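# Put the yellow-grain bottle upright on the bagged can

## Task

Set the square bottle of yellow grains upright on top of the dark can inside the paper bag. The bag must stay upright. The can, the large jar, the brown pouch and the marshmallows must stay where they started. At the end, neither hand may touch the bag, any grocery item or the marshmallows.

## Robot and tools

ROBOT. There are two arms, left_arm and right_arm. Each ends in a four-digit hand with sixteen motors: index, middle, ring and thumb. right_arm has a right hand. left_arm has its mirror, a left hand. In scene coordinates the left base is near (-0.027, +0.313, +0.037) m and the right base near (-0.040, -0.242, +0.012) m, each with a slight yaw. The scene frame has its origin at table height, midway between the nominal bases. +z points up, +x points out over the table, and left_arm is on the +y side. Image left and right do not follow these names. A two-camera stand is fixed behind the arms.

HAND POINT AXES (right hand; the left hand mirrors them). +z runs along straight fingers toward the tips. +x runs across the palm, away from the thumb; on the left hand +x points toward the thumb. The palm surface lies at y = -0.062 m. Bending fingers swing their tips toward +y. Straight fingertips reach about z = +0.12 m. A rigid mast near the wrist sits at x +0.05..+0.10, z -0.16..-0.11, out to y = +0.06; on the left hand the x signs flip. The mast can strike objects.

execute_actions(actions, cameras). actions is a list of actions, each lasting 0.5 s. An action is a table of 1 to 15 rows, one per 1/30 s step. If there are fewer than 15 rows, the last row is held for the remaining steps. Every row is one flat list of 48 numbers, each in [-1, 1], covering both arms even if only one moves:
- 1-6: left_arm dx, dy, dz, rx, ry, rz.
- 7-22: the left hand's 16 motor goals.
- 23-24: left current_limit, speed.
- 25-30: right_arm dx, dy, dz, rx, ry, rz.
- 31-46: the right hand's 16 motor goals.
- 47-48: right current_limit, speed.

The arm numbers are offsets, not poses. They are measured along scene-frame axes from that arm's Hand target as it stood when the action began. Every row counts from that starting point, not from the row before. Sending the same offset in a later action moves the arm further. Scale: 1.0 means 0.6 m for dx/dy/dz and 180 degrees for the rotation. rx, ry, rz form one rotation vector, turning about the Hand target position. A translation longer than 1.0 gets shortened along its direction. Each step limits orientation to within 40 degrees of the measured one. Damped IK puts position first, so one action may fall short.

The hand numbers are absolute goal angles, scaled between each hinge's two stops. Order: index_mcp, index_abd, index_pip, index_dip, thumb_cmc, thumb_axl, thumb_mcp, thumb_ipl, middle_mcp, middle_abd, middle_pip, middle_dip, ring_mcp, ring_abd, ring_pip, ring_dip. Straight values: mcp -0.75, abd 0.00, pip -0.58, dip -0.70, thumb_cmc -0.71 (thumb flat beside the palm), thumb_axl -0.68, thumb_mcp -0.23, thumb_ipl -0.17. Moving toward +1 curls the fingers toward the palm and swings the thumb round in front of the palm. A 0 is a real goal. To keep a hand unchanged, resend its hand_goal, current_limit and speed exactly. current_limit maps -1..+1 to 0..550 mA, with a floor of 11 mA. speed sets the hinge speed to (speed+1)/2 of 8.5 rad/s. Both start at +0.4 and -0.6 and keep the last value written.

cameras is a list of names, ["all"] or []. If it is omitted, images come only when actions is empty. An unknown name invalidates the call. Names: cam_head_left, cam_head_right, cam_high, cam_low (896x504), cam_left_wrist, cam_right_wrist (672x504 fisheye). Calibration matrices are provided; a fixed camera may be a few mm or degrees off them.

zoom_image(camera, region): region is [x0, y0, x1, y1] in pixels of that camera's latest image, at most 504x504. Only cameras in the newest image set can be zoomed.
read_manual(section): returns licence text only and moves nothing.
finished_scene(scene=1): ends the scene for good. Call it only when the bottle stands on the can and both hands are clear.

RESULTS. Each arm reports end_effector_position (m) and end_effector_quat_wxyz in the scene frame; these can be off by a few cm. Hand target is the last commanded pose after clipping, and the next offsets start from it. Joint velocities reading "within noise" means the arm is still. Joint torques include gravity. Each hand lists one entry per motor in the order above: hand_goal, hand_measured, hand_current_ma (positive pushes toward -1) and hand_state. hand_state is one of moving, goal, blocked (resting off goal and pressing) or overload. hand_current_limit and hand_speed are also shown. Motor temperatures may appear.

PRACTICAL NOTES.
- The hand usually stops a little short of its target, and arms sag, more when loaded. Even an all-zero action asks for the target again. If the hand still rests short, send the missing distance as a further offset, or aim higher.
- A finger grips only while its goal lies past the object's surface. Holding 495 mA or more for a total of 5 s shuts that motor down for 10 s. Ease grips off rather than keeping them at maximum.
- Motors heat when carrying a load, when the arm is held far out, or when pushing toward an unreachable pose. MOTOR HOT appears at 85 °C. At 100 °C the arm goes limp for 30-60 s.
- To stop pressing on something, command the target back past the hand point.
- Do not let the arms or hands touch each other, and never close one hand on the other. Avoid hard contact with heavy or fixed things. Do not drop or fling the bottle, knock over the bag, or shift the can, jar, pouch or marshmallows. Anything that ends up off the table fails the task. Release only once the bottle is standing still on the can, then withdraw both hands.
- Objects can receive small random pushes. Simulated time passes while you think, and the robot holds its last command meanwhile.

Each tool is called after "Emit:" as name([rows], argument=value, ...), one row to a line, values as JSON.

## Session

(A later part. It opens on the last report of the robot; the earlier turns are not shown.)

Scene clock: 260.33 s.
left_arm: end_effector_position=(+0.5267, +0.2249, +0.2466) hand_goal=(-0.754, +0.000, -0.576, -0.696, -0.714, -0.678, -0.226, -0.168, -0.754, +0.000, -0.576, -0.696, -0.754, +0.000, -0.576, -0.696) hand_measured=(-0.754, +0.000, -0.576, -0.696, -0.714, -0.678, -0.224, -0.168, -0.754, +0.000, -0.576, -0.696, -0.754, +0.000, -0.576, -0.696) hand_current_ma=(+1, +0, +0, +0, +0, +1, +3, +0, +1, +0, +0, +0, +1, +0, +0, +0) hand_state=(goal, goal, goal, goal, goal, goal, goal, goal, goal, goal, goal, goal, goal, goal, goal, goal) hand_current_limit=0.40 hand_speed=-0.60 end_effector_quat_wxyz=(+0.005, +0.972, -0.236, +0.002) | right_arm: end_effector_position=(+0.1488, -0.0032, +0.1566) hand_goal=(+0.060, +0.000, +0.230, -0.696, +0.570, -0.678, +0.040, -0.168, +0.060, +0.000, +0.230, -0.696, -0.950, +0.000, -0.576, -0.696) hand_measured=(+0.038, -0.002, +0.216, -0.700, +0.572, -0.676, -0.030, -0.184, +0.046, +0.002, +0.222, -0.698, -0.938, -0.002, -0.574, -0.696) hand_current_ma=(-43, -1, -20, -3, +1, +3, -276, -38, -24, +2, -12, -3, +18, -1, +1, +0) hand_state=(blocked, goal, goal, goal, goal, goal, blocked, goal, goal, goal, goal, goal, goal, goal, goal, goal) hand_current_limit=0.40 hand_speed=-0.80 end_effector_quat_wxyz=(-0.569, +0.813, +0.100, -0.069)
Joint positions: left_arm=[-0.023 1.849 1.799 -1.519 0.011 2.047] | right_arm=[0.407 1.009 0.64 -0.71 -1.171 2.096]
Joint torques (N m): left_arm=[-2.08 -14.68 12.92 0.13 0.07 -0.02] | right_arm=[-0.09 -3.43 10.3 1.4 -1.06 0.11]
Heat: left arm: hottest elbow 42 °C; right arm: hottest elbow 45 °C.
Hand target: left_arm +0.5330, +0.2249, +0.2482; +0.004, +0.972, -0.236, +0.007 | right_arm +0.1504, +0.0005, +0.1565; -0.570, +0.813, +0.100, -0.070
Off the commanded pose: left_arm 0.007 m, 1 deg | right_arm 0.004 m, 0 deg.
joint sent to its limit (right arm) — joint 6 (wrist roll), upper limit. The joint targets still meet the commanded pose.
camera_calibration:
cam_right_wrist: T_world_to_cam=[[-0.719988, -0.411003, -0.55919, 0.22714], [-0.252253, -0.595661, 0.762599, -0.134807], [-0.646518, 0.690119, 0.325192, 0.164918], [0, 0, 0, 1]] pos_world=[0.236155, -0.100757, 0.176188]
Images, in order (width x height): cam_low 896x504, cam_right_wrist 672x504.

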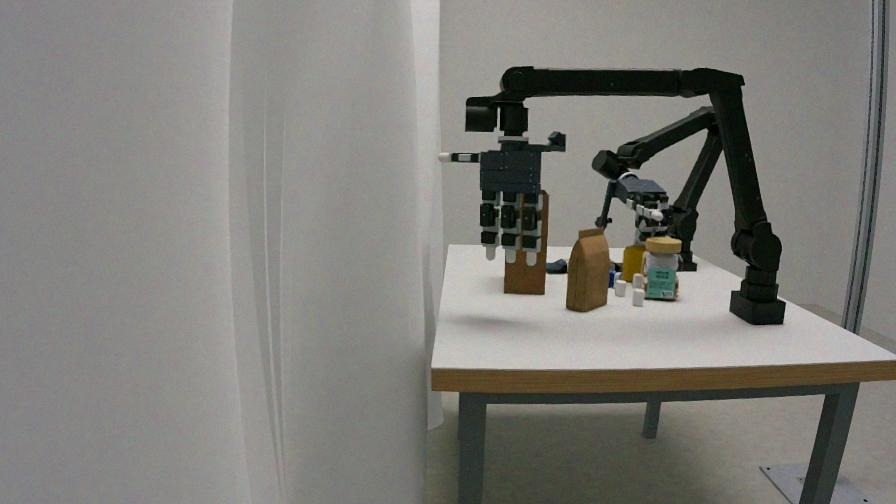

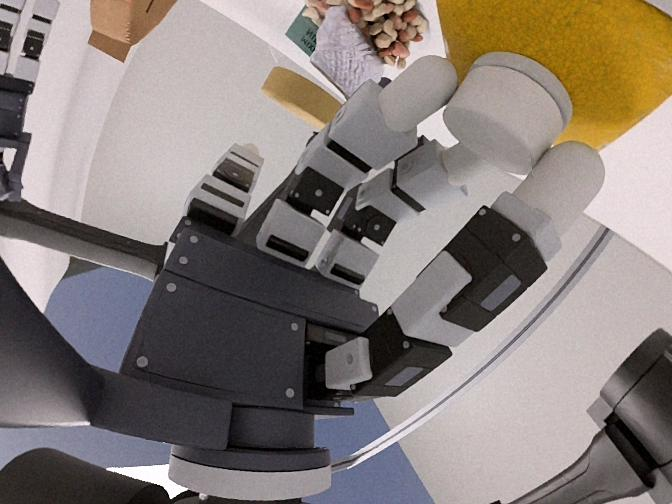

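Emit:
execute_actions([
  [[0,0,0,0,0,0,-0.754,0,-0.576,-0.696,-0.714,-0.678,-0.226,-0.168,-0.754,0,-0.576,-0.696,-0.754,0,-0.576,-0.696,0.4,-0.6,-0.0095,-0.003,0,0,0,0.0444,0.08,0,0.25,-0.696,0.571,-0.678,0.05,-0.168,0.08,0,0.25,-0.696,-0.95,0,-0.576,-0.696,0.4,-0.8]],
  [[0,0,0,0,0,0,-0.754,0,-0.576,-0.696,-0.714,-0.678,-0.226,-0.168,-0.754,0,-0.576,-0.696,-0.754,0,-0.576,-0.696,0.4,-0.6,-0.0105,-0.005,0,0,0,0.0444,0.08,0,0.25,-0.696,0.571,-0.678,0.05,-0.168,0.08,0,0.25,-0.696,-0.95,0,-0.576,-0.696,0.4,-0.8]],
], cameras=["cam_right_wrist","cam_low"])

Emit:
zoom_image(camera="cam_right_wrist", region=[380, 0, 672, 360])

Scene clock: 269.07 s.
left_arm: end_effector_position=(+0.5267, +0.2249, +0.2466) hand_goal=(-0.754, +0.000, -0.576, -0.696, -0.714, -0.678, -0.226, -0.168, -0.754, +0.000, -0.576, -0.696, -0.754, +0.000, -0.576, -0.696) hand_measured=(-0.754, +0.000, -0.576, -0.696, -0.714, -0.678, -0.224, -0.168, -0.754, +0.000, -0.576, -0.696, -0.754, +0.000, -0.576, -0.696) hand_current_ma=(+1, +0, +0, +0, +0, +1, +3, +0, +1, +0, +0, +0, +1, +0, +0, +0) hand_state=(goal, goal, goal, goal, goal, goal, goal, goal, goal, goal, goal, goal, goal, goal, goal, goal) hand_current_limit=0.40 hand_speed=-0.60 end_effector_quat_wxyz=(+0.005, +0.972, -0.236, +0.002) | right_arm: end_effector_position=(+0.1267, -0.0107, +0.1527) hand_goal=(+0.080, +0.000, +0.250, -0.696, +0.570, -0.678, +0.050, -0.168, +0.080, +0.000, +0.250, -0.696, -0.950, +0.000, -0.576, -0.696) hand_measured=(+0.042, -0.008, +0.224, -0.702, +0.540, -0.684, -0.012, -0.186, +0.062, +0.032, +0.244, -0.698, -0.938, -0.002, -0.574, -0.696) hand_current_ma=(-90, -7, -52, -8, -61, -9, -230, -44, -32, +56, -8, -2, +18, -1, +1, +0) hand_state=(blocked, goal, blocked, goal, blocked, goal, blocked, goal, goal, blocked, goal, goal, goal, goal, goal, goal) hand_current_limit=0.40 hand_speed=-0.80 end_effector_quat_wxyz=(-0.554, +0.795, +0.194, -0.153)
Joint positions: left_arm=[-0.023 1.849 1.799 -1.519 0.011 2.047] | right_arm=[0.428 1.193 0.774 -1.286 -1.22 1.459]
Joint torques (N m): left_arm=[-2.02 -14.68 12.9 0.12 0.07 -0.02] | right_arm=[-0.62 -3.55 11.88 -0.36 -0.99 -0.18]
Heat: left arm: hottest elbow 42 °C; right arm: hottest elbow 44 °C.
Hand target: left_arm +0.5330, +0.2249, +0.2482; +0.004, +0.972, -0.236, +0.007 | right_arm +0.1385, -0.0042, +0.1566; -0.554, +0.791, +0.212, -0.149
Off the commanded pose: left_arm 0.007 m, 1 deg | right_arm 0.014 m, 2 deg.
camera_calibration:
cam_right_wrist: T_world_to_cam=[[-0.607669, -0.58587, -0.536185, 0.186402], [-0.0723908, -0.631463, 0.772019, -0.166512], [-0.790884, 0.507947, 0.341309, 0.170931], [0, 0, 0, 1]] pos_world=[0.236403, -0.0827632, 0.170156]
Images, in order (width x height): cam_low 896x504, cam_right_wrist 672x504.

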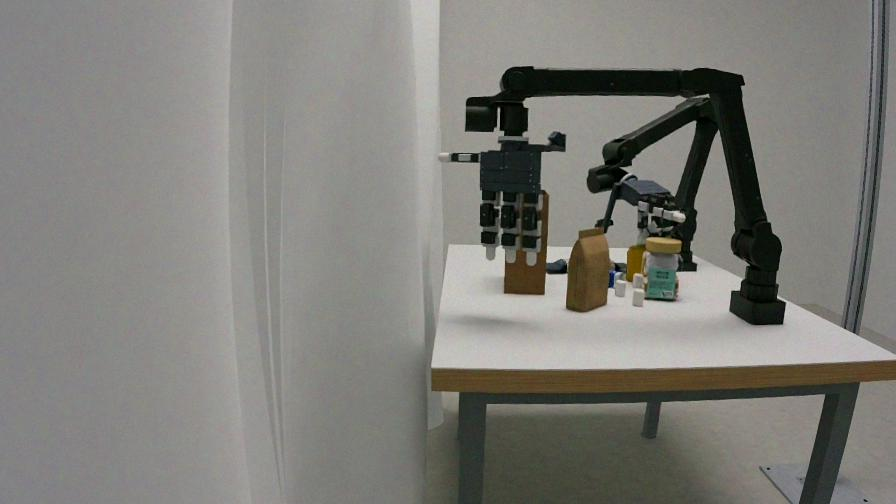

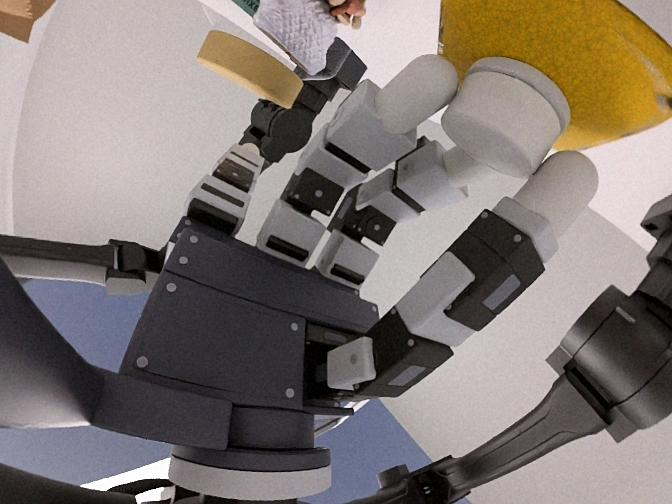

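Scaled by 1.400 from the camera's 672x504 image, which has a finer 960x720 frame.

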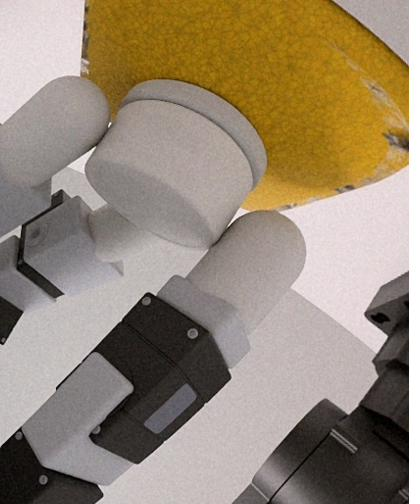

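Emit:
execute_actions([
  [[0,0,0,0,0,0,-0.754,0,-0.576,-0.696,-0.714,-0.678,-0.226,-0.168,-0.754,0,-0.576,-0.696,-0.754,0,-0.576,-0.696,0.4,-0.6,0,0,0,0,0,0,-0.068,0,0.153,-0.696,0.6,-0.678,-0.135,-0.168,-0.068,0,0.153,-0.696,-0.95,0,-0.576,-0.696,0.4,-0.6]],
  [[0,0,0,0,0,0,-0.754,0,-0.576,-0.696,-0.714,-0.678,-0.226,-0.168,-0.754,0,-0.576,-0.696,-0.754,0,-0.576,-0.696,0.4,-0.6,0,0,0.08,0,0,0,-0.068,0,0.153,-0.696,0.6,-0.678,-0.135,-0.168,-0.068,0,0.153,-0.696,-0.95,0,-0.576,-0.696,0.4,-0.6]],
  [[0,0,0,0,0,0,-0.754,0,-0.576,-0.696,-0.714,-0.678,-0.226,-0.168,-0.754,0,-0.576,-0.696,-0.754,0,-0.576,-0.696,0.4,-0.6,0.05,0.05,0.08,0,0,0,-0.068,0,0.153,-0.696,0.6,-0.678,-0.135,-0.168,-0.068,0,0.153,-0.696,-0.95,0,-0.576,-0.696,0.4,-0.6]],
], cameras=["cam_right_wrist","cam_head_left","cam_head_right","cam_high","cam_low"])

Emit:
zoom_image(camera="cam_head_left", region=[440, 380, 590, 500])

Emit:
zoom_image(camera="cam_head_right", region=[440, 380, 590, 500])

Scene clock: 275.07 s.
left_arm: end_effector_position=(+0.5267, +0.2249, +0.2466) hand_goal=(-0.754, +0.000, -0.576, -0.696, -0.714, -0.678, -0.226, -0.168, -0.754, +0.000, -0.576, -0.696, -0.754, +0.000, -0.576, -0.696) hand_measured=(-0.754, +0.000, -0.576, -0.696, -0.714, -0.678, -0.224, -0.168, -0.754, +0.000, -0.576, -0.696, -0.754, +0.000, -0.576, -0.696) hand_current_ma=(+1, +0, +0, +0, +0, +1, +3, +0, +1, +0, +0, +0, +1, +0, +0, +0) hand_state=(goal, goal, goal, goal, goal, goal, goal, goal, goal, goal, goal, goal, goal, goal, goal, goal) hand_current_limit=0.40 hand_speed=-0.60 end_effector_quat_wxyz=(+0.005, +0.972, -0.236, +0.002) | right_arm: end_effector_position=(+0.1602, +0.0190, +0.2415) hand_goal=(-0.068, +0.000, +0.152, -0.696, +0.600, -0.678, -0.136, -0.168, -0.068, +0.000, +0.152, -0.696, -0.950, +0.000, -0.576, -0.696) hand_measured=(-0.062, -0.002, +0.154, -0.698, +0.600, -0.680, -0.132, -0.170, -0.062, +0.002, +0.154, -0.694, -0.938, -0.002, -0.574, -0.696) hand_current_ma=(+8, -2, +1, -3, -1, -2, +4, -2, +7, +2, +1, +1, +19, -1, +1, +0) hand_state=(goal, goal, goal, goal, goal, goal, goal, goal, goal, goal, goal, goal, goal, goal, goal, goal) hand_current_limit=0.40 hand_speed=-0.60 end_effector_quat_wxyz=(-0.554, +0.792, +0.206, -0.153)
Joint positions: left_arm=[-0.023 1.849 1.799 -1.519 0.011 2.047] | right_arm=[0.464 1.228 1.048 -1.467 -1.225 1.505]
Joint torques (N m): left_arm=[-2.08 -14.62 12.9 0.13 0.07 -0.02] | right_arm=[-0.73 -6.65 13.46 -0.03 -1.16 0.06]
Heat: left arm: hottest elbow 42 °C; right arm: hottest elbow 44 °C.
Hand target: left_arm +0.5330, +0.2249, +0.2482; +0.004, +0.972, -0.236, +0.007 | right_arm +0.1685, +0.0258, +0.2527; -0.554, +0.791, +0.212, -0.149
Off the commanded pose: left_arm 0.007 m, 1 deg | right_arm 0.015 m, 1 deg.
camera_calibration:
cam_right_wrist: T_world_to_cam=[[-0.589978, -0.592996, -0.54798, 0.271956], [-0.0681088, -0.639711, 0.765592, -0.212837], [-0.804542, 0.489005, 0.337027, 0.155572], [0, 0, 0, 1]] pos_world=[0.271117, -0.0509612, 0.259541]
Images, in order (width x height): cam_head_left 896x504, cam_head_right 896x504, cam_high 896x504, cam_low 896x504, cam_right_wrist 672x504.

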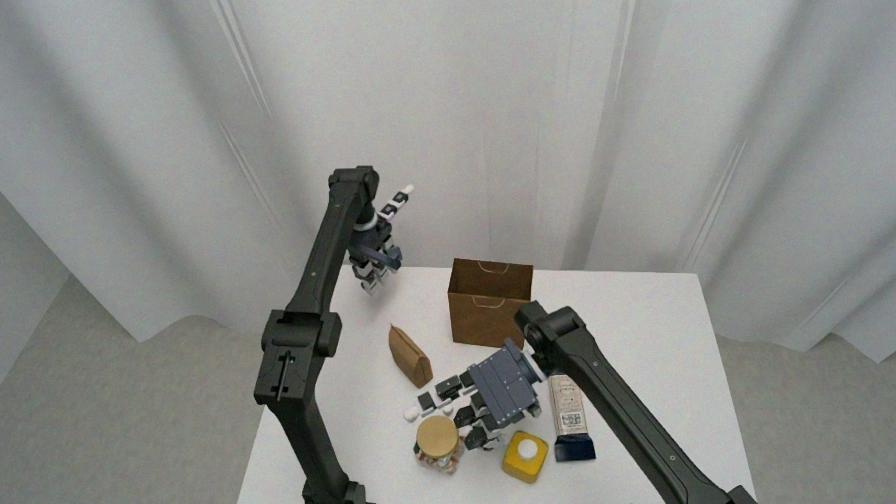

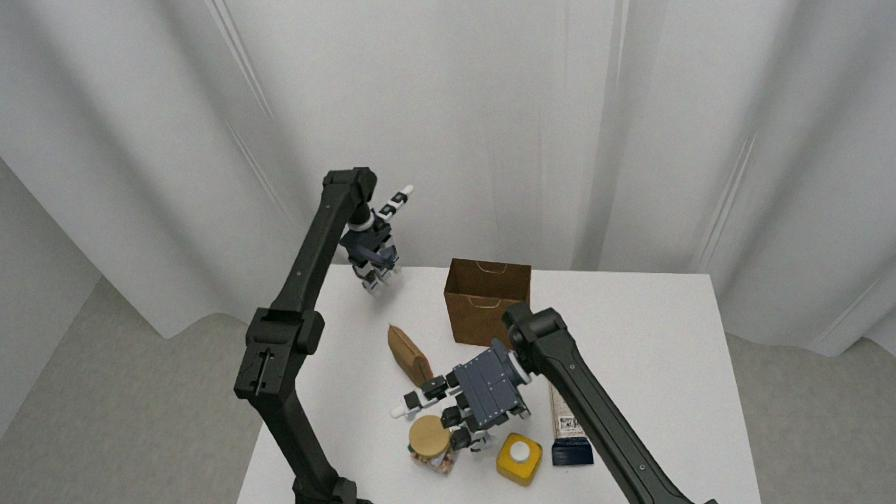

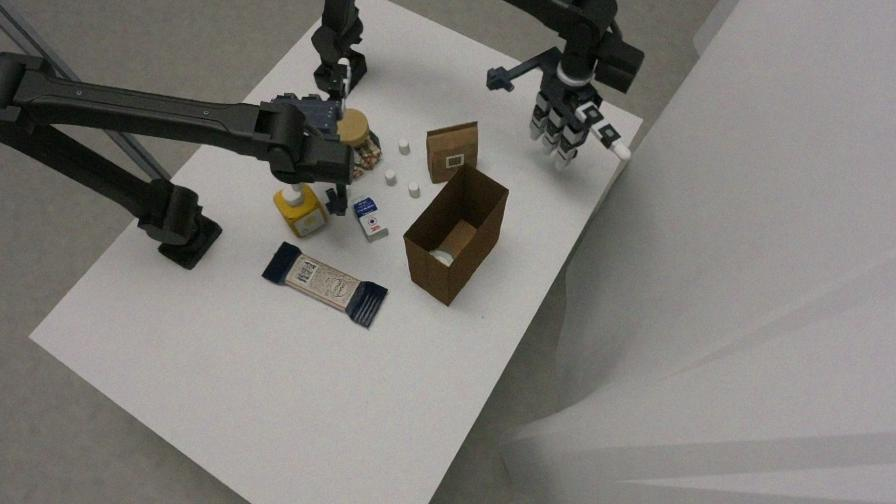

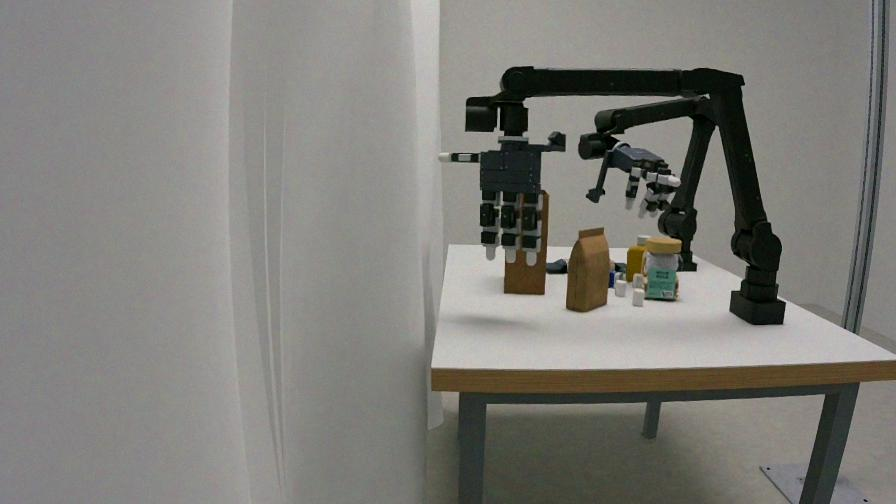

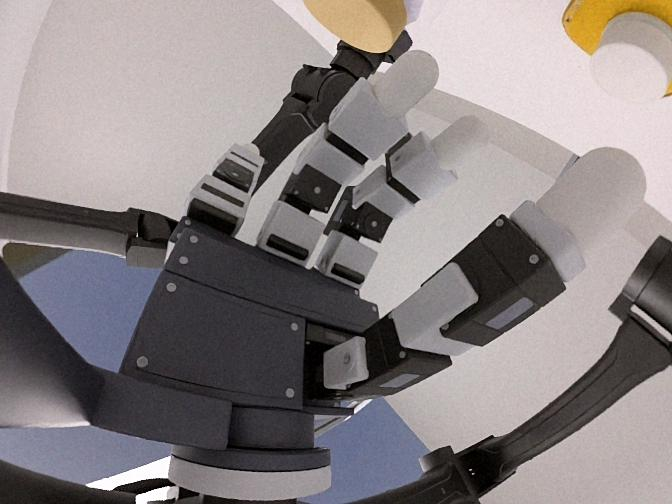

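Scaled by 3.360 from the camera's 896x504 image, which has a finer 1280x720 frame.

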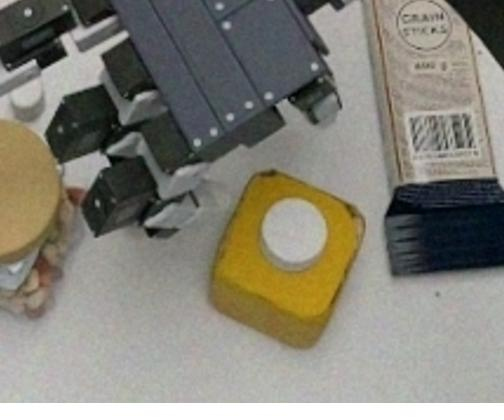

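Scaled by 3.360 from the camera's 896x504 image, which has a finer 1280x720 frame.

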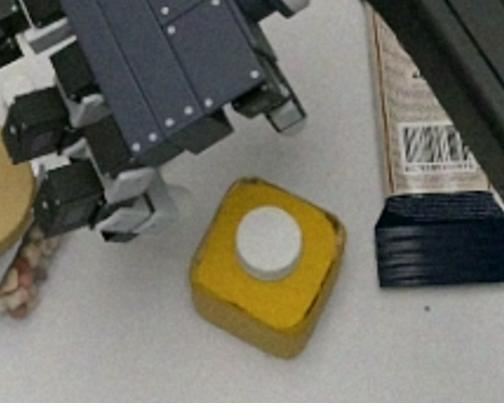

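Emit:
execute_actions([
  [[0,0,0,0,0,0,-0.754,0,-0.576,-0.696,-0.714,-0.678,-0.226,-0.168,-0.754,0,-0.576,-0.696,-0.754,0,-0.576,-0.696,0.4,-0.6,-0.051,-0.046,-0.03,0,0,-0.0778,-0.068,0,0.153,-0.696,0.657,-0.678,-0.135,-0.168,-0.068,0,0.153,-0.696,-0.95,0,-0.576,-0.696,0.4,-0.6]],
  [[0,0,0,0,0,0,-0.754,0,-0.576,-0.696,-0.714,-0.678,-0.226,-0.168,-0.754,0,-0.576,-0.696,-0.754,0,-0.576,-0.696,0.4,-0.6,0,0,-0.07,0,0,0,-0.068,0,0.153,-0.696,0.657,-0.678,-0.135,-0.168,-0.068,0,0.153,-0.696,-0.95,0,-0.576,-0.696,0.4,-0.6]],
], cameras=["cam_right_wrist","cam_low"])

Emit:
zoom_image(camera="cam_right_wrist", region=[380, 0, 672, 360])

Emit:
zoom_image(camera="cam_low", region=[590, 140, 710, 300])

Scene clock: 294.00 s.
left_arm: end_effector_position=(+0.5267, +0.2249, +0.2466) hand_goal=(-0.754, +0.000, -0.576, -0.696, -0.714, -0.678, -0.226, -0.168, -0.754, +0.000, -0.576, -0.696, -0.754, +0.000, -0.576, -0.696) hand_measured=(-0.754, +0.000, -0.576, -0.696, -0.714, -0.678, -0.224, -0.168, -0.754, +0.000, -0.576, -0.696, -0.754, +0.000, -0.576, -0.696) hand_current_ma=(+1, +0, +0, +0, +0, +1, +3, +0, +1, +0, +0, +0, +1, +0, +0, +0) hand_state=(goal, goal, goal, goal, goal, goal, goal, goal, goal, goal, goal, goal, goal, goal, goal, goal) hand_current_limit=0.40 hand_speed=-0.60 end_effector_quat_wxyz=(+0.005, +0.972, -0.236, +0.002) | right_arm: end_effector_position=(+0.1372, -0.0036, +0.1883) hand_goal=(-0.068, +0.000, +0.152, -0.696, +0.656, -0.678, -0.136, -0.168, -0.068, +0.000, +0.152, -0.696, -0.950, +0.000, -0.576, -0.696) hand_measured=(-0.062, -0.002, +0.154, -0.698, +0.654, -0.680, -0.134, -0.170, -0.064, +0.002, +0.154, -0.694, -0.938, +0.000, -0.574, -0.696) hand_current_ma=(+7, -1, +1, -3, -1, -2, +3, -2, +5, +2, +1, +1, +18, +0, +1, +0) hand_state=(goal, goal, goal, goal, goal, goal, goal, goal, goal, goal, goal, goal, goal, goal, goal, goal) hand_current_limit=0.40 hand_speed=-0.60 end_effector_quat_wxyz=(-0.566, +0.812, +0.109, -0.088)
Joint positions: left_arm=[-0.023 1.849 1.799 -1.519 0.011 2.047] | right_arm=[0.422 0.978 0.713 -0.876 -1.184 2.052]
Joint torques (N m): left_arm=[-2.14 -14.62 12.89 0.12 0.07 -0.02] | right_arm=[-0.73 -4.72 10.47 1.22 -1 0.06]
Heat: left arm: hottest elbow 42 °C; right arm: hottest elbow 44 °C.
Hand target: left_arm +0.5330, +0.2249, +0.2482; +0.004, +0.972, -0.236, +0.007 | right_arm +0.1379, -0.0019, +0.1926; -0.568, +0.811, +0.114, -0.080
Off the commanded pose: left_arm 0.007 m, 1 deg | right_arm 0.005 m, 1 deg.
camera_calibration:
cam_right_wrist: T_world_to_cam=[[-0.715575, -0.439761, -0.542736, 0.232582], [-0.215345, -0.600244, 0.770282, -0.168653], [-0.664514, 0.66807, 0.33482, 0.147881], [0, 0, 0, 1]] pos_world=[0.228381, -0.0977471, 0.206627]
Images, in order (width x height): cam_low 896x504, cam_right_wrist 672x504.

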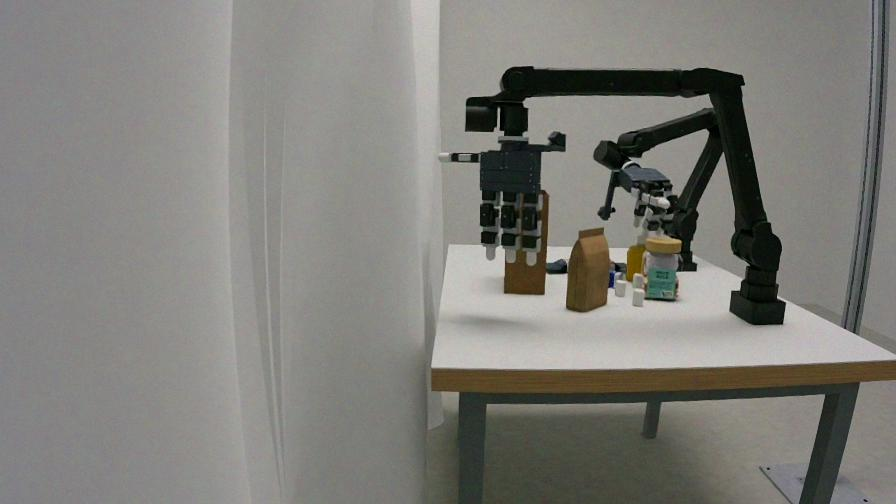

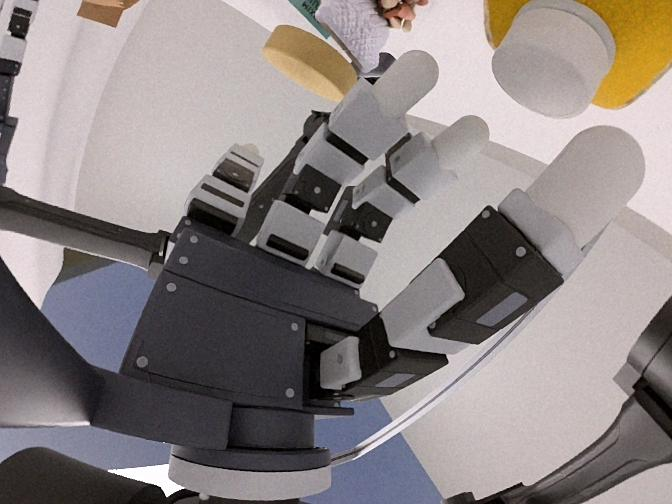

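Scaled by 1.400 from the camera's 672x504 image, which has a finer 960x720 frame.

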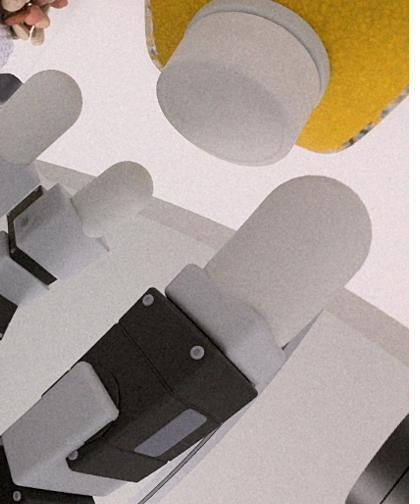

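Scaled by 3.150 from the camera's 896x504 image, which has a finer 1280x720 frame.

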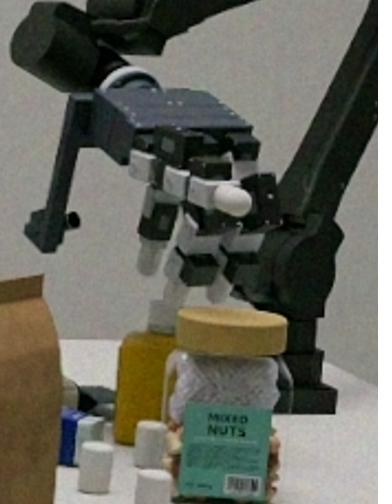

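Emit:
execute_actions([
  [[0,0,0,0,0,0,-0.754,0,-0.576,-0.696,-0.714,-0.678,-0.226,-0.168,-0.754,0,-0.576,-0.696,-0.754,0,-0.576,-0.696,0.4,-0.6,-0.002,0,-0.06,0,0,0,-0.068,0,0.153,-0.696,0.657,-0.678,-0.135,-0.168,-0.068,0,0.153,-0.696,-0.95,0,-0.576,-0.696,0.4,-0.6]],
  [[0,0,0,0,0,0,-0.754,0,-0.576,-0.696,-0.714,-0.678,-0.226,-0.168,-0.754,0,-0.576,-0.696,-0.754,0,-0.576,-0.696,0.4,-0.6,0,0,0,0,0,0,0.0,0,0.19,-0.696,0.657,-0.678,-0.04,-0.168,0.0,0,0.19,-0.696,-0.95,0,-0.576,-0.696,0.4,-0.8]],
  [[0,0,0,0,0,0,-0.754,0,-0.576,-0.696,-0.714,-0.678,-0.226,-0.168,-0.754,0,-0.576,-0.696,-0.754,0,-0.576,-0.696,0.4,-0.6,0,0,0,0,0,0,0.05,0,0.22,-0.696,0.657,-0.678,0.03,-0.168,0.05,0,0.22,-0.696,-0.95,0,-0.576,-0.696,0.4,-0.8]],
], cameras=["cam_right_wrist","cam_low"])

Emit:
zoom_image(camera="cam_right_wrist", region=[380, 0, 672, 360])

Scene clock: 300.17 s.
left_arm: end_effector_position=(+0.5267, +0.2249, +0.2466) hand_goal=(-0.754, +0.000, -0.576, -0.696, -0.714, -0.678, -0.226, -0.168, -0.754, +0.000, -0.576, -0.696, -0.754, +0.000, -0.576, -0.696) hand_measured=(-0.754, +0.000, -0.576, -0.696, -0.714, -0.678, -0.224, -0.168, -0.754, +0.000, -0.576, -0.696, -0.754, +0.000, -0.576, -0.696) hand_current_ma=(+1, +0, +0, +0, +0, +1, +3, +0, +1, +0, +0, +0, +1, +0, +0, +0) hand_state=(goal, goal, goal, goal, goal, goal, goal, goal, goal, goal, goal, goal, goal, goal, goal, goal) hand_current_limit=0.40 hand_speed=-0.60 end_effector_quat_wxyz=(+0.005, +0.972, -0.236, +0.002) | right_arm: end_effector_position=(+0.1353, -0.0052, +0.1571) hand_goal=(+0.050, +0.000, +0.220, -0.696, +0.656, -0.678, +0.030, -0.168, +0.050, +0.000, +0.220, -0.696, -0.950, +0.000, -0.576, -0.696) hand_measured=(+0.032, -0.002, +0.208, -0.700, +0.656, -0.680, -0.042, -0.184, +0.040, +0.002, +0.212, -0.696, -0.938, +0.000, -0.574, -0.696) hand_current_ma=(-34, -1, -16, -3, +0, -1, -287, -42, -13, +2, -8, +0, +18, +0, +1, +0) hand_state=(goal, goal, goal, goal, goal, goal, blocked, goal, goal, goal, goal, goal, goal, goal, goal, goal) hand_current_limit=0.40 hand_speed=-0.80 end_effector_quat_wxyz=(-0.568, +0.812, +0.112, -0.077)
Joint positions: left_arm=[-0.023 1.849 1.799 -1.519 0.011 2.047] | right_arm=[0.422 0.983 0.629 -0.756 -1.177 2.062]
Joint torques (N m): left_arm=[-2.08 -14.68 12.9 0.14 0.07 -0.02] | right_arm=[-0.09 -2.61 10.61 1.26 -1.18 0.12]
Heat: left arm: hottest elbow 42 °C; right arm: hottest elbow 44 °C.
Hand target: left_arm +0.5330, +0.2249, +0.2482; +0.004, +0.972, -0.236, +0.007 | right_arm +0.1366, -0.0019, +0.1565; -0.568, +0.811, +0.114, -0.080
Off the commanded pose: left_arm 0.007 m, 1 deg | right_arm 0.004 m, 0 deg.
camera_calibration:
cam_right_wrist: T_world_to_cam=[[-0.706704, -0.432303, -0.560074, 0.215141], [-0.235359, -0.602884, 0.762324, -0.142097], [-0.667215, 0.670556, 0.324314, 0.160138], [0, 0, 0, 1]] pos_world=[0.225444, -0.100043, 0.176884]
Images, in order (width x height): cam_low 896x504, cam_right_wrist 672x504.

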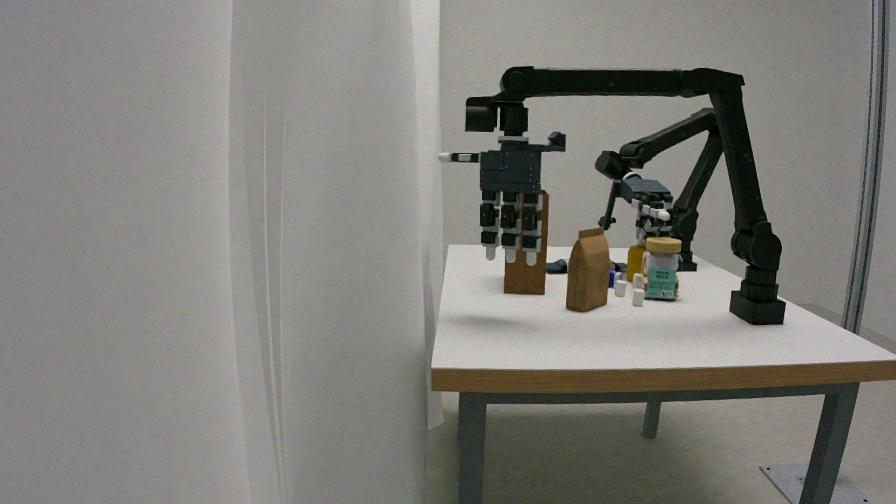

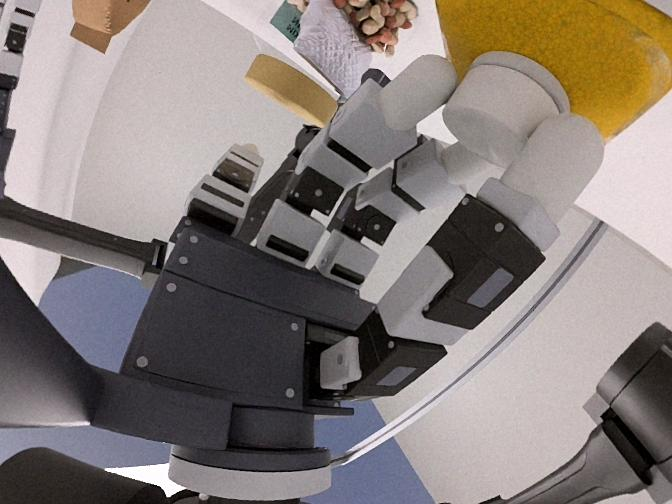

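Scaled by 1.400 from the camera's 672x504 image, which has a finer 960x720 frame.

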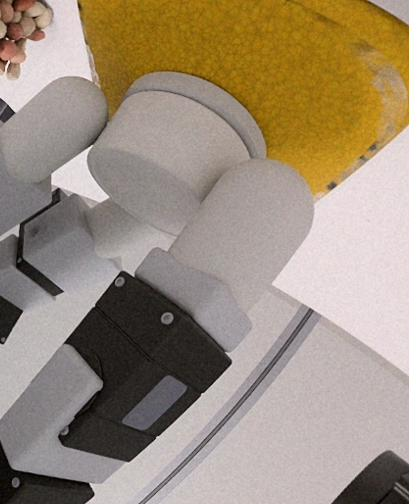

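Emit:
execute_actions([
  [[0,0,0,0,0,0,-0.754,0,-0.576,-0.696,-0.714,-0.678,-0.226,-0.168,-0.754,0,-0.576,-0.696,-0.754,0,-0.576,-0.696,0.4,-0.6,0,0,0,0,0,0,0.075,0,0.24,-0.696,0.657,-0.678,0.05,-0.168,0.075,0,0.24,-0.696,-0.95,0,-0.576,-0.696,0.5,-0.8]],
  [[0,0,0,0,0,0,-0.754,0,-0.576,-0.696,-0.714,-0.678,-0.226,-0.168,-0.754,0,-0.576,-0.696,-0.754,0,-0.576,-0.696,0.4,-0.6,-0.0027,0.0007,0,0,0,0.0333,0.075,0,0.24,-0.696,0.657,-0.678,0.05,-0.168,0.075,0,0.24,-0.696,-0.95,0,-0.576,-0.696,0.5,-0.8]],
  [[0,0,0,0,0,0,-0.754,0,-0.576,-0.696,-0.714,-0.678,-0.226,-0.168,-0.754,0,-0.576,-0.696,-0.754,0,-0.576,-0.696,0.4,-0.6,-0.0023,0,0,0,0,0.0333,0.075,0,0.24,-0.696,0.657,-0.678,0.05,-0.168,0.075,0,0.24,-0.696,-0.95,0,-0.576,-0.696,0.5,-0.8]],
], cameras=["cam_right_wrist"])

Emit:
zoom_image(camera="cam_right_wrist", region=[380, 0, 672, 360])

Scene clock: 306.63 s.
left_arm: end_effector_position=(+0.5267, +0.2249, +0.2466) hand_goal=(-0.754, +0.000, -0.576, -0.696, -0.714, -0.678, -0.226, -0.168, -0.754, +0.000, -0.576, -0.696, -0.754, +0.000, -0.576, -0.696) hand_measured=(-0.754, +0.000, -0.576, -0.696, -0.714, -0.678, -0.224, -0.168, -0.754, +0.000, -0.576, -0.696, -0.754, +0.000, -0.576, -0.696) hand_current_ma=(+1, +0, +0, +0, +0, +1, +3, +0, +1, +0, +0, +0, +1, +0, +0, +0) hand_state=(goal, goal, goal, goal, goal, goal, goal, goal, goal, goal, goal, goal, goal, goal, goal, goal) hand_current_limit=0.40 hand_speed=-0.60 end_effector_quat_wxyz=(+0.005, +0.972, -0.236, +0.002) | right_arm: end_effector_position=(+0.1242, -0.0078, +0.1542) hand_goal=(+0.074, +0.000, +0.240, -0.696, +0.656, -0.678, +0.050, -0.168, +0.074, +0.000, +0.240, -0.696, -0.950, +0.000, -0.576, -0.696) hand_measured=(+0.034, -0.008, +0.212, -0.704, +0.636, -0.682, -0.036, -0.190, +0.050, +0.022, +0.234, -0.698, -0.938, +0.000, -0.574, -0.696) hand_current_ma=(-96, -9, -55, -10, -35, -5, -366, -63, -49, +33, -6, -2, +18, +0, +1, +0) hand_state=(blocked, goal, blocked, goal, goal, goal, blocked, blocked, blocked, blocked, goal, goal, goal, goal, goal, goal) hand_current_limit=0.50 hand_speed=-0.80 end_effector_quat_wxyz=(-0.557, +0.797, +0.183, -0.141)
Joint positions: left_arm=[-0.023 1.849 1.799 -1.519 0.011 2.047] | right_arm=[0.437 1.144 0.744 -1.182 -1.225 1.581]
Joint torques (N m): left_arm=[-2.02 -14.56 12.9 0.13 0.07 -0.02] | right_arm=[-0.38 -2.2 11.82 -0.1 -1.03 -0.25]
Heat: left arm: hottest elbow 42 °C; right arm: hottest elbow 43 °C.
Hand target: left_arm +0.5330, +0.2249, +0.2482; +0.004, +0.972, -0.236, +0.007 | right_arm +0.1337, -0.0015, +0.1566; -0.557, +0.795, +0.198, -0.139
Off the commanded pose: left_arm 0.007 m, 1 deg | right_arm 0.012 m, 2 deg.
camera_calibration:
cam_right_wrist: T_world_to_cam=[[-0.62366, -0.562785, -0.542514, 0.190501], [-0.0977362, -0.632437, 0.768422, -0.162371], [-0.775562, 0.532257, 0.339421, 0.165486], [0, 0, 0, 1]] pos_world=[0.231283, -0.0835592, 0.17195]
Images, in order (width x height): cam_right_wrist 672x504.

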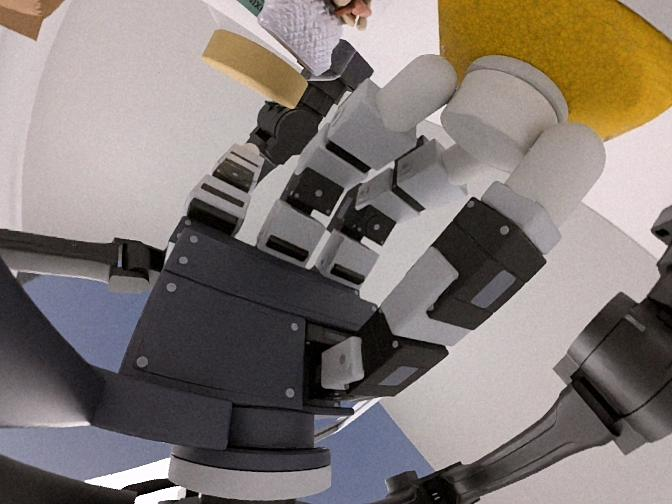

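Scaled by 1.400 from the camera's 672x504 image, which has a finer 960x720 frame.

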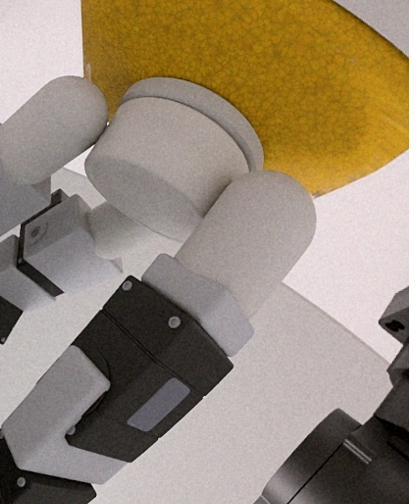

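Emit:
execute_actions([
  [[0,0,0,0,0,0,-0.754,0,-0.576,-0.696,-0.714,-0.678,-0.226,-0.168,-0.754,0,-0.576,-0.696,-0.754,0,-0.576,-0.696,0.4,-0.6,0.006,0,0,0,0,0.0333,0.075,0,0.24,-0.696,0.657,-0.678,0.05,-0.168,0.075,0,0.24,-0.696,-0.95,0,-0.576,-0.696,0.5,-0.8]],
  [[0,0,0,0,0,0,-0.754,0,-0.576,-0.696,-0.714,-0.678,-0.226,-0.168,-0.754,0,-0.576,-0.696,-0.754,0,-0.576,-0.696,0.4,-0.6,0.012,0.006,0,0,0,0.01,0.075,0,0.24,-0.696,0.657,-0.678,0.05,-0.168,0.075,0,0.24,-0.696,-0.95,0,-0.576,-0.696,0.5,-0.8]],
  [[0,0,0,0,0,0,-0.754,0,-0.576,-0.696,-0.714,-0.678,-0.226,-0.168,-0.754,0,-0.576,-0.696,-0.754,0,-0.576,-0.696,0.4,-0.6,0,0,0,0,0,0,-0.068,0,0.153,-0.696,0.657,-0.678,-0.135,-0.168,-0.068,0,0.153,-0.696,-0.95,0,-0.576,-0.696,0.4,-0.6]],
  [[0,0,0,0,0,0,-0.754,0,-0.576,-0.696,-0.714,-0.678,-0.226,-0.168,-0.754,0,-0.576,-0.696,-0.754,0,-0.576,-0.696,0.4,-0.6,0,0,0.08,0,0,0,-0.068,0,0.153,-0.696,0.657,-0.678,-0.135,-0.168,-0.068,0,0.153,-0.696,-0.95,0,-0.576,-0.696,0.4,-0.6]],
  [[0,0,0,0,0,0,-0.754,0,-0.576,-0.696,-0.714,-0.678,-0.226,-0.168,-0.754,0,-0.576,-0.696,-0.754,0,-0.576,-0.696,0.4,-0.6,0.04,0.05,0.08,0,0,0,-0.068,0,0.153,-0.696,0.6,-0.678,-0.135,-0.168,-0.068,0,0.153,-0.696,-0.95,0,-0.576,-0.696,0.4,-0.6]],
], cameras=["cam_right_wrist","cam_head_left","cam_head_right","cam_high","cam_low"])

Emit:
zoom_image(camera="cam_head_left", region=[440, 380, 590, 500])

Emit:
zoom_image(camera="cam_head_right", region=[440, 380, 590, 500])

Scene clock: 316.07 s.
left_arm: end_effector_position=(+0.5267, +0.2249, +0.2466) hand_goal=(-0.754, +0.000, -0.576, -0.696, -0.714, -0.678, -0.226, -0.168, -0.754, +0.000, -0.576, -0.696, -0.754, +0.000, -0.576, -0.696) hand_measured=(-0.754, +0.000, -0.576, -0.696, -0.714, -0.678, -0.224, -0.168, -0.754, +0.000, -0.576, -0.696, -0.754, +0.000, -0.576, -0.696) hand_current_ma=(+1, +0, +0, +0, +0, +1, +3, +0, +1, +0, +0, +0, +1, +0, +0, +0) hand_state=(goal, goal, goal, goal, goal, goal, goal, goal, goal, goal, goal, goal, goal, goal, goal, goal) hand_current_limit=0.40 hand_speed=-0.60 end_effector_quat_wxyz=(+0.005, +0.972, -0.236, +0.002) | right_arm: end_effector_position=(+0.1609, +0.0255, +0.2426) hand_goal=(-0.068, +0.000, +0.152, -0.696, +0.600, -0.678, -0.136, -0.168, -0.068, +0.000, +0.152, -0.696, -0.950, +0.000, -0.576, -0.696) hand_measured=(-0.062, -0.002, +0.154, -0.696, +0.602, -0.680, -0.132, -0.170, -0.062, +0.002, +0.154, -0.698, -0.938, +0.000, -0.574, -0.696) hand_current_ma=(+9, -2, +1, +1, +1, -2, +4, -2, +7, +2, +1, -1, +19, +0, +1, +0) hand_state=(goal, goal, goal, goal, goal, goal, goal, goal, goal, goal, goal, goal, goal, goal, goal, goal) hand_current_limit=0.40 hand_speed=-0.60 end_effector_quat_wxyz=(-0.547, +0.780, +0.246, -0.180)
Joint positions: left_arm=[-0.023 1.849 1.799 -1.519 0.011 2.047] | right_arm=[0.489 1.312 1.117 -1.652 -1.213 1.289]
Joint torques (N m): left_arm=[-2.02 -14.62 12.9 0.13 0.07 -0.02] | right_arm=[-0.73 -6.89 12.85 -0.65 -1.07 0.23]
Heat: left arm: hottest elbow 42 °C; right arm: hottest elbow 43 °C.
Hand target: left_arm +0.5330, +0.2249, +0.2482; +0.004, +0.972, -0.236, +0.007 | right_arm +0.1686, +0.0322, +0.2526; -0.546, +0.779, +0.252, -0.176
Off the commanded pose: left_arm 0.007 m, 1 deg | right_arm 0.014 m, 1 deg.
camera_calibration:
cam_right_wrist: T_world_to_cam=[[-0.526706, -0.647302, -0.550982, 0.268708], [-0.00551872, -0.64556, 0.76369, -0.218913], [-0.85003, 0.40528, 0.336448, 0.162269], [0, 0, 0, 1]] pos_world=[0.278256, -0.0331508, 0.26064]
Images, in order (width x height): cam_head_left 896x504, cam_head_right 896x504, cam_high 896x504, cam_low 896x504, cam_right_wrist 672x504.

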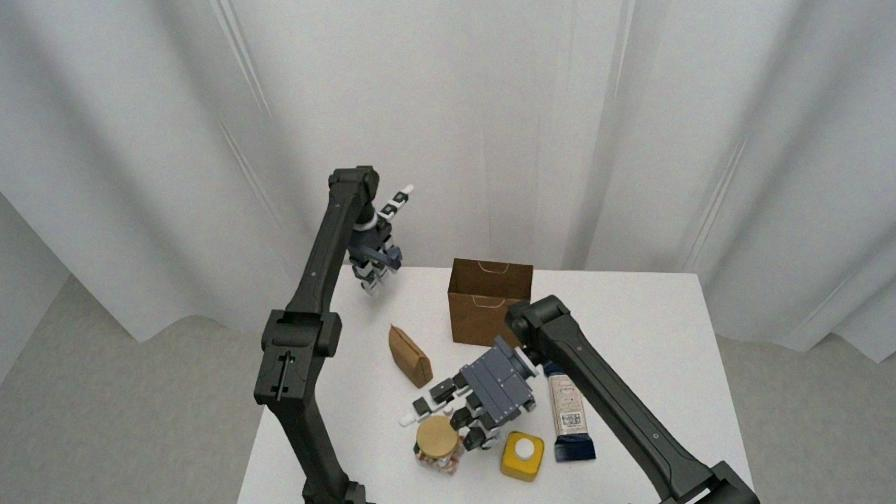

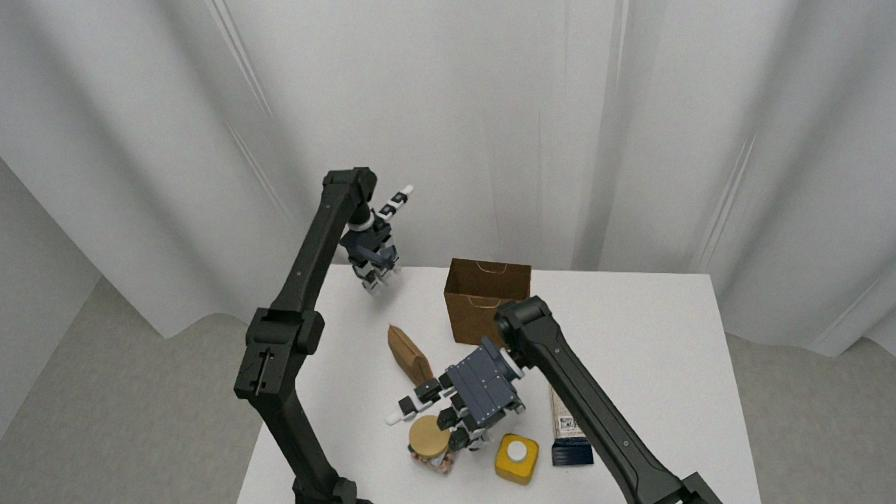

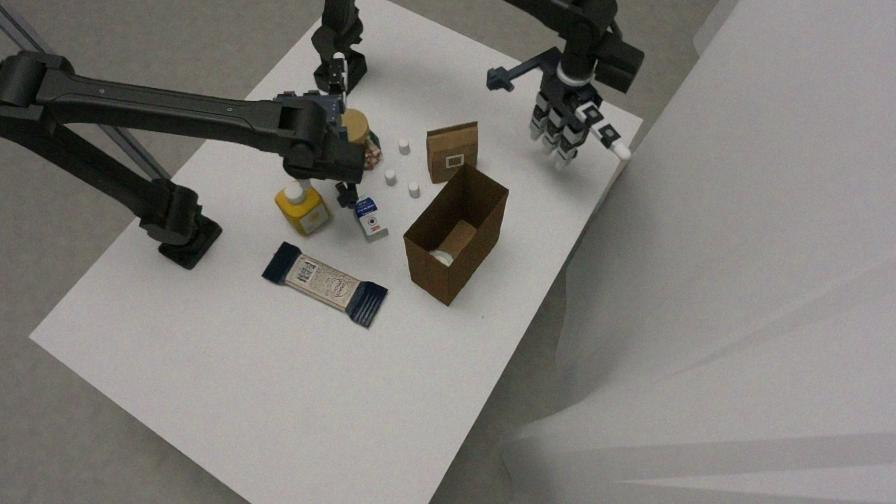

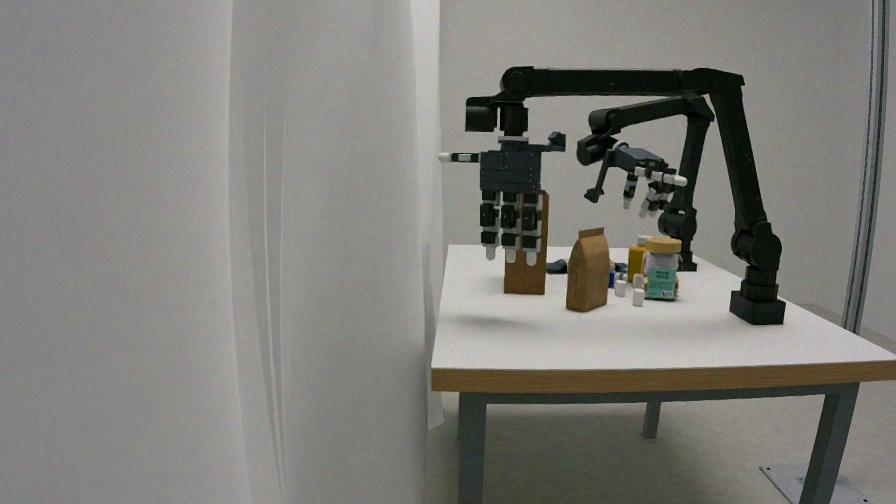

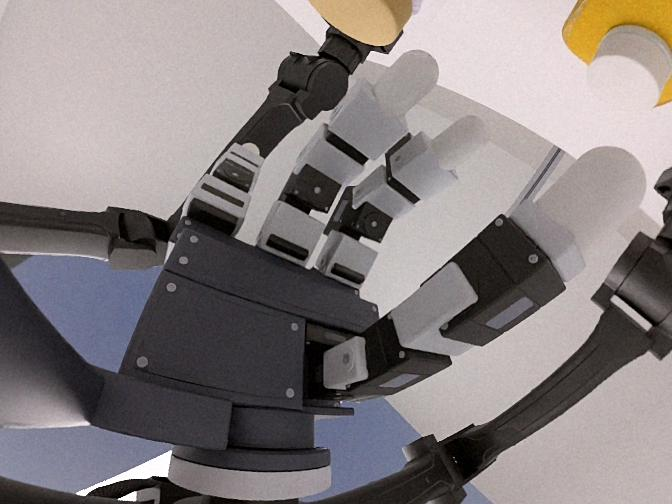

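Scaled by 3.360 from the camera's 896x504 image, which has a finer 1280x720 frame.

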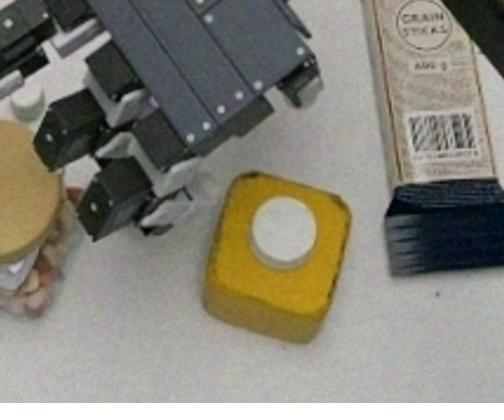

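Scaled by 3.360 from the camera's 896x504 image, which has a finer 1280x720 frame.

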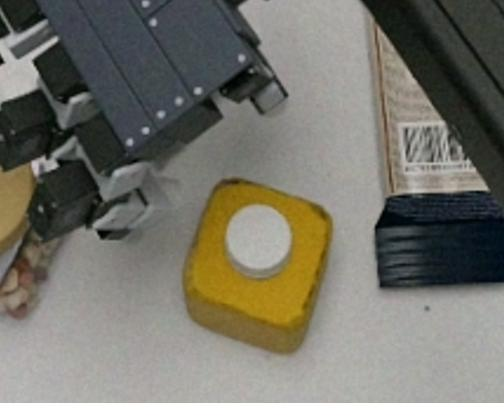

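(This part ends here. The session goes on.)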